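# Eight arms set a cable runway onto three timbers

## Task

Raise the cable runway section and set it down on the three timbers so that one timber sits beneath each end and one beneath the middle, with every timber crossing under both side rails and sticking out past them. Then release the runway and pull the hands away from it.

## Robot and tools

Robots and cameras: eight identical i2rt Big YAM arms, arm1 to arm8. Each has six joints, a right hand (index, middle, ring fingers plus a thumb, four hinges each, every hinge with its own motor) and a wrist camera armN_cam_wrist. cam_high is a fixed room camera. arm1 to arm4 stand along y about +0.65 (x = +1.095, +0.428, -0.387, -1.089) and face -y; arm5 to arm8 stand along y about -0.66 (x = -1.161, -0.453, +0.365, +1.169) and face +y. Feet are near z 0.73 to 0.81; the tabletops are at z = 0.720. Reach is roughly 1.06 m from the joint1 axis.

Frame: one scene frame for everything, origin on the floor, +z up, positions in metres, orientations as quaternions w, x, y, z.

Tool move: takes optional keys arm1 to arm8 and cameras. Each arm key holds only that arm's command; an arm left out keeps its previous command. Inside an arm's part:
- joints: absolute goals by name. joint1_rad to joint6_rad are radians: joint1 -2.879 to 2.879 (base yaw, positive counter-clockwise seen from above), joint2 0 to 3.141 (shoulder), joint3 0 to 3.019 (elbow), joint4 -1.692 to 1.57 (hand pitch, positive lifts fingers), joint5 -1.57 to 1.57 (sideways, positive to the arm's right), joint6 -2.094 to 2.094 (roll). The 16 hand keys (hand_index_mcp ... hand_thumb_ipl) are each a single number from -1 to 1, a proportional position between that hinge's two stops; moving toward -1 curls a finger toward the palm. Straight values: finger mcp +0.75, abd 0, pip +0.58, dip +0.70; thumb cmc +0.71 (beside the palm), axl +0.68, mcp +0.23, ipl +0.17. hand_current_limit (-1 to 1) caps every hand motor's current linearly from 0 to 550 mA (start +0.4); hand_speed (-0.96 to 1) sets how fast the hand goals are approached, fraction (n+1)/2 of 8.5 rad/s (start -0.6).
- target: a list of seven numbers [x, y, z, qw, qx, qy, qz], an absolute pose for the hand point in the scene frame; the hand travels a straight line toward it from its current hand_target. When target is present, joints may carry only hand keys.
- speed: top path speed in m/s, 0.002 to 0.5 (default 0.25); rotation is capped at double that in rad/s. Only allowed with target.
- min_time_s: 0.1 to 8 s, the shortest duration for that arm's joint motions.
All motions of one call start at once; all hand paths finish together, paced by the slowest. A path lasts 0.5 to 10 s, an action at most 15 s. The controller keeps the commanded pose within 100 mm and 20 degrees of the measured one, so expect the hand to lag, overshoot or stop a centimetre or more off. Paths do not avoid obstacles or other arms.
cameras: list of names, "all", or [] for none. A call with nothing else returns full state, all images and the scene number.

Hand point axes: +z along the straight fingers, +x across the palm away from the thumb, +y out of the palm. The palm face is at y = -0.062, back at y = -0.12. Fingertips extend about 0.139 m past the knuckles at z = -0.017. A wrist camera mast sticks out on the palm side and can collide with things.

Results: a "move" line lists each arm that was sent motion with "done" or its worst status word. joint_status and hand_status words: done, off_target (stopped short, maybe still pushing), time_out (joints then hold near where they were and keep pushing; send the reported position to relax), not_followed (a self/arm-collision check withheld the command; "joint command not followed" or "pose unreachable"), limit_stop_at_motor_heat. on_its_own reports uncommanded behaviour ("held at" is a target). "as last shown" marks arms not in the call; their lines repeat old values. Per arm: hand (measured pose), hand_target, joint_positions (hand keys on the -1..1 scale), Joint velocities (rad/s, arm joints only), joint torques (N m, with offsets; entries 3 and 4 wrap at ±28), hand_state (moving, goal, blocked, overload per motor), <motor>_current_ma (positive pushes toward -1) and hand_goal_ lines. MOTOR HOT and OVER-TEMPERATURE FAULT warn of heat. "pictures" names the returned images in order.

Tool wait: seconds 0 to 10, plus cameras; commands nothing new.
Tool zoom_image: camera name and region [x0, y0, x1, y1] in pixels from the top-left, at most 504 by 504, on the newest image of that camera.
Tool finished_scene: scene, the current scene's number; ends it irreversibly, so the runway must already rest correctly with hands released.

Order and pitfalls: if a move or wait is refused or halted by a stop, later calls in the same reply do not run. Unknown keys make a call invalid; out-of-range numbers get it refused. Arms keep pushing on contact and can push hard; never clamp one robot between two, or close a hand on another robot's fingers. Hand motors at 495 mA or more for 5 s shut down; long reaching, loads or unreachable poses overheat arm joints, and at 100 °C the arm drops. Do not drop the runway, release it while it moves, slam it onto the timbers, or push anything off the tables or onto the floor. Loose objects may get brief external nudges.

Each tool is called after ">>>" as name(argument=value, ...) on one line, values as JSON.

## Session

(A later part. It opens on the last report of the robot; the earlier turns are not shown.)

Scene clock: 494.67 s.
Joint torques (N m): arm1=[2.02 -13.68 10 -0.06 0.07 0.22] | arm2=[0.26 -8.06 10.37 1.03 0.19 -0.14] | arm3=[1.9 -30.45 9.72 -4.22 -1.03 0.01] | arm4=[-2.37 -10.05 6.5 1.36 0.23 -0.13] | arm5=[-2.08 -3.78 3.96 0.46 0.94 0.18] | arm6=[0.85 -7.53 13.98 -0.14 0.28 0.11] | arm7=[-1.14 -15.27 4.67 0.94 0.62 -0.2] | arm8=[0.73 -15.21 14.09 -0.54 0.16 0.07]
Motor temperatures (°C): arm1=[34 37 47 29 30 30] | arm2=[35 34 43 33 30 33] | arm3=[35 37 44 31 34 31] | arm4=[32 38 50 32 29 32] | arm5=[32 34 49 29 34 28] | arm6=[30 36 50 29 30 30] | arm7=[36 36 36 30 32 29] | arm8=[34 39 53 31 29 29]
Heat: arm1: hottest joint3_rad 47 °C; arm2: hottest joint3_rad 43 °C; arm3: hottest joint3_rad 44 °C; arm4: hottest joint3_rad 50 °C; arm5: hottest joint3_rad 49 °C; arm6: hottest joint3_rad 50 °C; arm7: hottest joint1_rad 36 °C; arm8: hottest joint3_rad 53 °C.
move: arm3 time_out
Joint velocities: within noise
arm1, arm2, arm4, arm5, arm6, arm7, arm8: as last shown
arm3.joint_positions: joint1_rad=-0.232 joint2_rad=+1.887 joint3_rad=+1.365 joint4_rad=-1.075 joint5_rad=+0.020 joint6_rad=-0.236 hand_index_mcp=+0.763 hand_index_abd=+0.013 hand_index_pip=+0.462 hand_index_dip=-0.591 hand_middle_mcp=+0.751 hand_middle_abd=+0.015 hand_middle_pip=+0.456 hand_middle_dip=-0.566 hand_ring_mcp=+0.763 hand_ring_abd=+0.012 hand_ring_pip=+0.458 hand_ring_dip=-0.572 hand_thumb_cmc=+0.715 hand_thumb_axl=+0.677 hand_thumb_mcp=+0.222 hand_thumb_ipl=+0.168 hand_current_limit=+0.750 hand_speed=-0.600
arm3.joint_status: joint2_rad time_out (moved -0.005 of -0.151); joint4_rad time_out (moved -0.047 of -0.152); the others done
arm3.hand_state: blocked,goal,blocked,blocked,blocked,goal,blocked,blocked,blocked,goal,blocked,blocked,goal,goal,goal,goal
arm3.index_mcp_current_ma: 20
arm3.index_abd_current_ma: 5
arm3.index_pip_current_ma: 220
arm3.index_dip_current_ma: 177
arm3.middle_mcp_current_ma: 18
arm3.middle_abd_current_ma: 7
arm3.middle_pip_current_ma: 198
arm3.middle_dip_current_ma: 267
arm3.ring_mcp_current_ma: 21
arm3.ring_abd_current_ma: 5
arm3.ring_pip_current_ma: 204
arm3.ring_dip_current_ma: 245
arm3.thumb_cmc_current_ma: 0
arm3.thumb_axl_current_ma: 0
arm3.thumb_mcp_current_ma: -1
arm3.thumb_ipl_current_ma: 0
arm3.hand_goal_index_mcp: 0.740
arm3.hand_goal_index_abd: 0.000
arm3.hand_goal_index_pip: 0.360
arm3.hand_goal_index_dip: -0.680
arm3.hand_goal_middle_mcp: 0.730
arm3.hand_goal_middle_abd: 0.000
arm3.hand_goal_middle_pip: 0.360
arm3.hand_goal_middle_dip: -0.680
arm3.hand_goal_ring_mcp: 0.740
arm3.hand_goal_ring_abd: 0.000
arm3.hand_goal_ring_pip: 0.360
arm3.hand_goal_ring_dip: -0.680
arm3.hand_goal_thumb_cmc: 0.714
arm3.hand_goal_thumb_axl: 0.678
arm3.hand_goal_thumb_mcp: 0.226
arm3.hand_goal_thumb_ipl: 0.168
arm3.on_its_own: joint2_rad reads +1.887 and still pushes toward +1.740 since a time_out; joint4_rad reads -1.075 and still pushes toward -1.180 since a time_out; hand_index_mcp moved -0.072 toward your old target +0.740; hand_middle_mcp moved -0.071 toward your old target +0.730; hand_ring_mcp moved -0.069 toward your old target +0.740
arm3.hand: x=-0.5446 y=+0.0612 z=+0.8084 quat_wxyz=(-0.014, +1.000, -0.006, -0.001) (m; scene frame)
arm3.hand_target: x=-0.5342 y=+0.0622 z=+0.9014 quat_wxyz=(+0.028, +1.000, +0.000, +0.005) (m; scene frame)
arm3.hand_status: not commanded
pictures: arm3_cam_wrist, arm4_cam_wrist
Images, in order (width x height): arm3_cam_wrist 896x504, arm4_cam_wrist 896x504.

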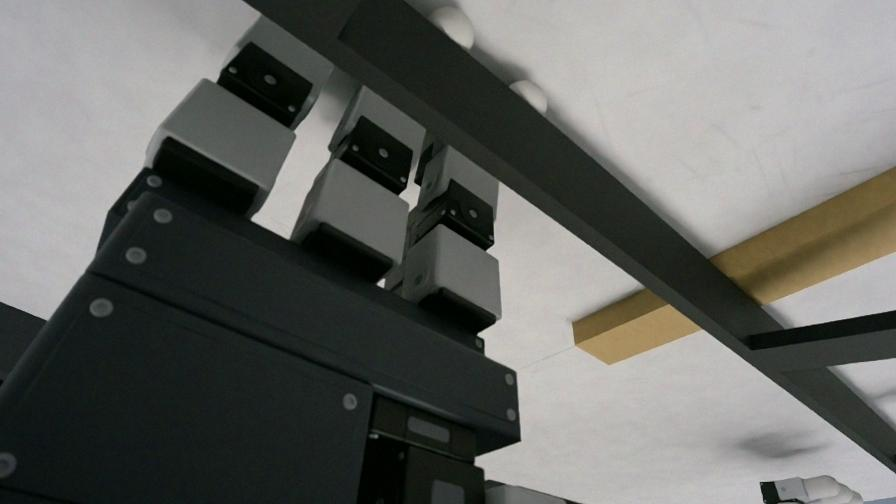

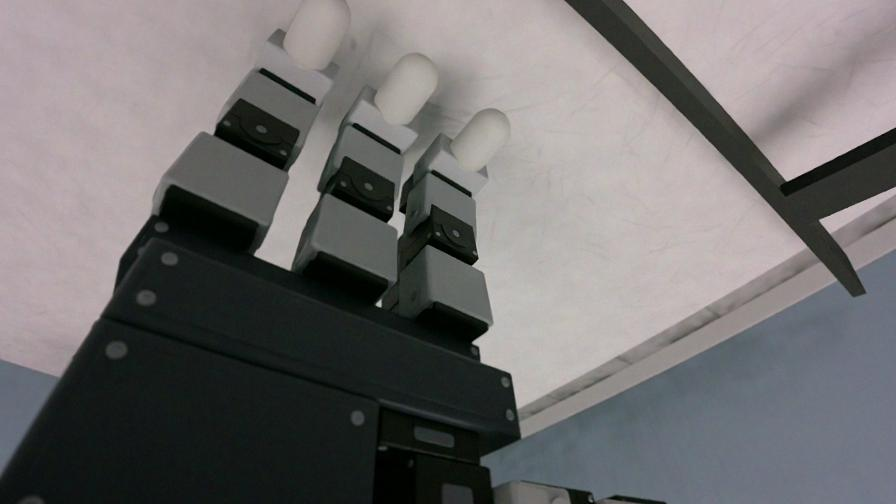

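>>> move(arm4={"target": [-1.17, 0.078, 0.803, 0.015, 1, 0, 0], "speed": 0.1})

>>> move(arm4={"target": [-1.17, 0.035, 0.818, 0.02, 1, 0, 0], "speed": 0.06})

>>> move(arm4={"target": [-1.17, 0.010, 0.819, 0.032, 1, 0, 0], "speed": 0.06}, cameras=["arm4_cam_wrist"])

Scene clock: 496.43 s.
Joint torques (N m): arm1=[1.79 -13.33 10.1 -0.08 0.05 0.22] | arm2=[-0.21 -8.06 10.28 0.9 0.17 -0.12] | arm3=[1.85 -30.68 9.66 -4.27 -1.03 0.02] | arm4=[-1.79 -10.64 6.37 1.44 0.18 -0.07] | arm5=[-3.19 -4.89 4.26 0.49 0.95 0.17] | arm6=[0.85 -7.41 13.96 -0.1 0.29 0.11] | arm7=[-1.26 -15.5 4.68 0.92 0.62 -0.18] | arm8=[-0.21 -15.5 13.74 -0.39 0.15 0.04]
Motor temperatures (°C): arm1=[34 37 47 29 30 30] | arm2=[35 34 43 33 30 33] | arm3=[35 37 44 31 34 31] | arm4=[32 38 50 32 29 32] | arm5=[32 34 49 29 34 28] | arm6=[30 36 50 29 30 30] | arm7=[36 37 36 30 32 29] | arm8=[34 39 53 31 29 29]
Heat: arm1: hottest joint3_rad 47 °C; arm2: hottest joint3_rad 43 °C; arm3: hottest joint3_rad 44 °C; arm4: hottest joint3_rad 50 °C; arm5: hottest joint3_rad 49 °C; arm6: hottest joint3_rad 50 °C; arm7: hottest joint2_rad 37 °C; arm8: hottest joint3_rad 53 °C.
move: arm4 off_target
Joint velocities: within noise
arm1, arm2, arm3, arm5, arm6, arm7, arm8: as last shown
arm3.on_its_own: joint2_rad reads +1.887 and still pushes toward +1.740 since a time_out; joint4_rad reads -1.075 and still pushes toward -1.180 since a time_out
arm4.joint_positions: joint1_rad=-0.160 joint2_rad=+1.689 joint3_rad=+1.222 joint4_rad=-1.069 joint5_rad=-0.016 joint6_rad=-0.121 hand_index_mcp=+0.806 hand_index_abd=-0.001 hand_index_pip=+0.440 hand_index_dip=-0.513 hand_middle_mcp=+0.802 hand_middle_abd=+0.002 hand_middle_pip=+0.434 hand_middle_dip=-0.512 hand_ring_mcp=+0.802 hand_ring_abd=+0.002 hand_ring_pip=+0.434 hand_ring_dip=-0.512 hand_thumb_cmc=+0.715 hand_thumb_axl=+0.677 hand_thumb_mcp=+0.222 hand_thumb_ipl=+0.168 hand_current_limit=+0.750 hand_speed=-0.600
arm4.joint_status: not commanded
arm4.hand_state: goal,goal,goal,goal,goal,goal,goal,goal,goal,goal,goal,goal,goal,goal,goal,goal
arm4.index_mcp_current_ma: 1
arm4.index_abd_current_ma: 0
arm4.index_pip_current_ma: 2
arm4.index_dip_current_ma: -1
arm4.middle_mcp_current_ma: -1
arm4.middle_abd_current_ma: 1
arm4.middle_pip_current_ma: -1
arm4.middle_dip_current_ma: -1
arm4.ring_mcp_current_ma: -1
arm4.ring_abd_current_ma: 1
arm4.ring_pip_current_ma: -1
arm4.ring_dip_current_ma: -1
arm4.thumb_cmc_current_ma: 0
arm4.thumb_axl_current_ma: 0
arm4.thumb_mcp_current_ma: -3
arm4.thumb_ipl_current_ma: 0
arm4.hand_goal_index_mcp: 0.804
arm4.hand_goal_index_abd: 0.000
arm4.hand_goal_index_pip: 0.436
arm4.hand_goal_index_dip: -0.510
arm4.hand_goal_middle_mcp: 0.804
arm4.hand_goal_middle_abd: 0.000
arm4.hand_goal_middle_pip: 0.436
arm4.hand_goal_middle_dip: -0.510
arm4.hand_goal_ring_mcp: 0.804
arm4.hand_goal_ring_abd: 0.000
arm4.hand_goal_ring_pip: 0.436
arm4.hand_goal_ring_dip: -0.510
arm4.hand_goal_thumb_cmc: 0.714
arm4.hand_goal_thumb_axl: 0.678
arm4.hand_goal_thumb_mcp: 0.226
arm4.hand_goal_thumb_ipl: 0.168
arm4.hand: x=-1.1696 y=+0.0797 z=+0.8134 quat_wxyz=(+0.019, +1.000, -0.002, +0.001) (m; scene frame)
arm4.hand_target: x=-1.1700 y=+0.0783 z=+0.8032 quat_wxyz=(+0.015, +1.000, +0.000, +0.000) (m; scene frame)
arm4.hand_status: off_target (0.011 m and 0.5 deg from the pose sent, 0.061 m and 0.3 deg at the start)
pictures: none

Scene clock: 497.87 s.
Joint torques (N m): arm1=[1.55 -13.16 10.11 -0.05 0.08 0.24] | arm2=[0.21 -7.12 10.19 0.88 0.21 -0.12] | arm3=[1.96 -30.62 9.69 -4.21 -1.01 0.02] | arm4=[-1.08 -11.4 9.55 0.54 0.13 0.02] | arm5=[-2.9 -4.31 4.1 0.5 0.91 0.25] | arm6=[0.97 -7.53 13.97 -0.12 0.28 0.12] | arm7=[-1.03 -15.44 4.68 0.94 0.62 -0.2] | arm8=[-0.09 -15.62 14.02 -0.39 0.12 0.02]
Motor temperatures (°C): arm1=[34 37 47 29 30 30] | arm2=[35 34 43 33 30 33] | arm3=[35 37 44 31 34 31] | arm4=[32 38 50 32 29 32] | arm5=[32 34 49 29 34 28] | arm6=[30 36 50 29 30 30] | arm7=[36 37 36 30 33 29] | arm8=[34 39 53 31 29 29]
Heat: arm1: hottest joint3_rad 47 °C; arm2: hottest joint3_rad 43 °C; arm3: hottest joint3_rad 44 °C; arm4: hottest joint3_rad 50 °C; arm5: hottest joint3_rad 49 °C; arm6: hottest joint3_rad 50 °C; arm7: hottest joint2_rad 37 °C; arm8: hottest joint3_rad 53 °C.
move: arm4 off_target
Joint velocities: within noise
arm1, arm2, arm3, arm5, arm6, arm7, arm8: as last shown
arm3.on_its_own: joint2_rad reads +1.887 and still pushes toward +1.740 since a time_out; joint4_rad reads -1.075 and still pushes toward -1.180 since a time_out
arm4.joint_positions: joint1_rad=-0.160 joint2_rad=+1.763 joint3_rad=+1.326 joint4_rad=-1.106 joint5_rad=-0.016 joint6_rad=-0.121 hand_index_mcp=+0.806 hand_index_abd=-0.002 hand_index_pip=+0.440 hand_index_dip=-0.513 hand_middle_mcp=+0.805 hand_middle_abd=+0.002 hand_middle_pip=+0.439 hand_middle_dip=-0.512 hand_ring_mcp=+0.802 hand_ring_abd=+0.002 hand_ring_pip=+0.434 hand_ring_dip=-0.512 hand_thumb_cmc=+0.715 hand_thumb_axl=+0.677 hand_thumb_mcp=+0.222 hand_thumb_ipl=+0.168 hand_current_limit=+0.750 hand_speed=-0.600
arm4.joint_status: not commanded
arm4.hand_state: goal,goal,goal,goal,goal,goal,goal,goal,goal,goal,goal,goal,goal,goal,goal,goal
arm4.index_mcp_current_ma: 1
arm4.index_abd_current_ma: -1
arm4.index_pip_current_ma: 2
arm4.index_dip_current_ma: -1
arm4.middle_mcp_current_ma: 0
arm4.middle_abd_current_ma: 1
arm4.middle_pip_current_ma: 1
arm4.middle_dip_current_ma: -1
arm4.ring_mcp_current_ma: -1
arm4.ring_abd_current_ma: 1
arm4.ring_pip_current_ma: -1
arm4.ring_dip_current_ma: -1
arm4.thumb_cmc_current_ma: 0
arm4.thumb_axl_current_ma: 0
arm4.thumb_mcp_current_ma: -3
arm4.thumb_ipl_current_ma: 0
arm4.hand_goal_index_mcp: 0.804
arm4.hand_goal_index_abd: 0.000
arm4.hand_goal_index_pip: 0.436
arm4.hand_goal_index_dip: -0.510
arm4.hand_goal_middle_mcp: 0.804
arm4.hand_goal_middle_abd: 0.000
arm4.hand_goal_middle_pip: 0.436
arm4.hand_goal_middle_dip: -0.510
arm4.hand_goal_ring_mcp: 0.804
arm4.hand_goal_ring_abd: 0.000
arm4.hand_goal_ring_pip: 0.436
arm4.hand_goal_ring_dip: -0.510
arm4.hand_goal_thumb_cmc: 0.714
arm4.hand_goal_thumb_axl: 0.678
arm4.hand_goal_thumb_mcp: 0.226
arm4.hand_goal_thumb_ipl: 0.168
arm4.hand: x=-1.1734 y=+0.0497 z=+0.8139 quat_wxyz=(+0.016, +1.000, -0.002, +0.001) (m; scene frame)
arm4.hand_target: x=-1.1699 y=+0.0356 z=+0.8180 quat_wxyz=(+0.020, +1.000, +0.000, +0.000) (m; scene frame)
arm4.hand_status: off_target (0.016 m and 0.5 deg from the pose sent, 0.045 m and 0.2 deg at the start)
pictures: none

Scene clock: 498.90 s.
Joint torques (N m): arm1=[1.67 -13.33 10.06 -0.01 0.06 0.23] | arm2=[-0.15 -8.06 10.24 0.92 0.18 -0.11] | arm3=[1.79 -30.51 9.68 -4.21 -1.01 0.01] | arm4=[-1.08 -11.99 9.76 0.88 0.03 0.07] | arm5=[-3.37 -4.48 4.27 0.49 0.92 0.2] | arm6=[0.91 -7.59 13.96 -0.1 0.28 0.11] | arm7=[-1.14 -15.38 4.68 0.94 0.62 -0.2] | arm8=[1.03 -15.21 13.81 -0.24 0.13 0.07]
Motor temperatures (°C): arm1=[34 37 47 29 30 30] | arm2=[35 34 43 33 30 33] | arm3=[35 38 44 31 34 31] | arm4=[32 38 50 32 29 32] | arm5=[32 34 49 29 34 28] | arm6=[30 36 50 29 30 30] | arm7=[36 37 36 30 33 29] | arm8=[34 39 53 31 29 29]
Heat: arm1: hottest joint3_rad 47 °C; arm2: hottest joint3_rad 43 °C; arm3: hottest joint3_rad 44 °C; arm4: hottest joint3_rad 50 °C; arm5: hottest joint3_rad 49 °C; arm6: hottest joint3_rad 50 °C; arm7: hottest joint2_rad 37 °C; arm8: hottest joint3_rad 53 °C.
move: arm4 off_target
Joint velocities: within noise
arm1, arm2, arm3, arm5, arm6, arm7, arm8: as last shown
arm3.on_its_own: joint2_rad reads +1.887 and still pushes toward +1.740 since a time_out; joint4_rad reads -1.075 and still pushes toward -1.180 since a time_out
arm4.joint_positions: joint1_rad=-0.156 joint2_rad=+1.807 joint3_rad=+1.389 joint4_rad=-1.106 joint5_rad=-0.016 joint6_rad=-0.121 hand_index_mcp=+0.808 hand_index_abd=-0.002 hand_index_pip=+0.440 hand_index_dip=-0.513 hand_middle_mcp=+0.805 hand_middle_abd=+0.002 hand_middle_pip=+0.439 hand_middle_dip=-0.512 hand_ring_mcp=+0.802 hand_ring_abd=+0.002 hand_ring_pip=+0.434 hand_ring_dip=-0.512 hand_thumb_cmc=+0.715 hand_thumb_axl=+0.677 hand_thumb_mcp=+0.222 hand_thumb_ipl=+0.168 hand_current_limit=+0.750 hand_speed=-0.600
arm4.joint_status: not commanded
arm4.hand_state: goal,goal,goal,goal,goal,goal,goal,goal,goal,goal,goal,goal,goal,goal,goal,goal
arm4.index_mcp_current_ma: 2
arm4.index_abd_current_ma: -1
arm4.index_pip_current_ma: 2
arm4.index_dip_current_ma: -1
arm4.middle_mcp_current_ma: 0
arm4.middle_abd_current_ma: 1
arm4.middle_pip_current_ma: 1
arm4.middle_dip_current_ma: -1
arm4.ring_mcp_current_ma: -1
arm4.ring_abd_current_ma: 1
arm4.ring_pip_current_ma: -1
arm4.ring_dip_current_ma: -1
arm4.thumb_cmc_current_ma: 0
arm4.thumb_axl_current_ma: 0
arm4.thumb_mcp_current_ma: -3
arm4.thumb_ipl_current_ma: 0
arm4.hand_goal_index_mcp: 0.804
arm4.hand_goal_index_abd: 0.000
arm4.hand_goal_index_pip: 0.436
arm4.hand_goal_index_dip: -0.510
arm4.hand_goal_middle_mcp: 0.804
arm4.hand_goal_middle_abd: 0.000
arm4.hand_goal_middle_pip: 0.436
arm4.hand_goal_middle_dip: -0.510
arm4.hand_goal_ring_mcp: 0.804
arm4.hand_goal_ring_abd: 0.000
arm4.hand_goal_ring_pip: 0.436
arm4.hand_goal_ring_dip: -0.510
arm4.hand_goal_thumb_cmc: 0.714
arm4.hand_goal_thumb_axl: 0.678
arm4.hand_goal_thumb_mcp: 0.226
arm4.hand_goal_thumb_ipl: 0.168
arm4.hand: x=-1.1734 y=+0.0261 z=+0.8162 quat_wxyz=(+0.026, +1.000, +0.000, +0.000) (m; scene frame)
arm4.hand_target: x=-1.1697 y=+0.0106 z=+0.8190 quat_wxyz=(+0.032, +0.999, +0.000, +0.000) (m; scene frame)
arm4.hand_status: off_target (0.017 m and 0.7 deg from the pose sent, 0.040 m and 1.9 deg at the start)
pictures: arm4_cam_wrist
Images, in order (width x height): arm4_cam_wrist 896x504.

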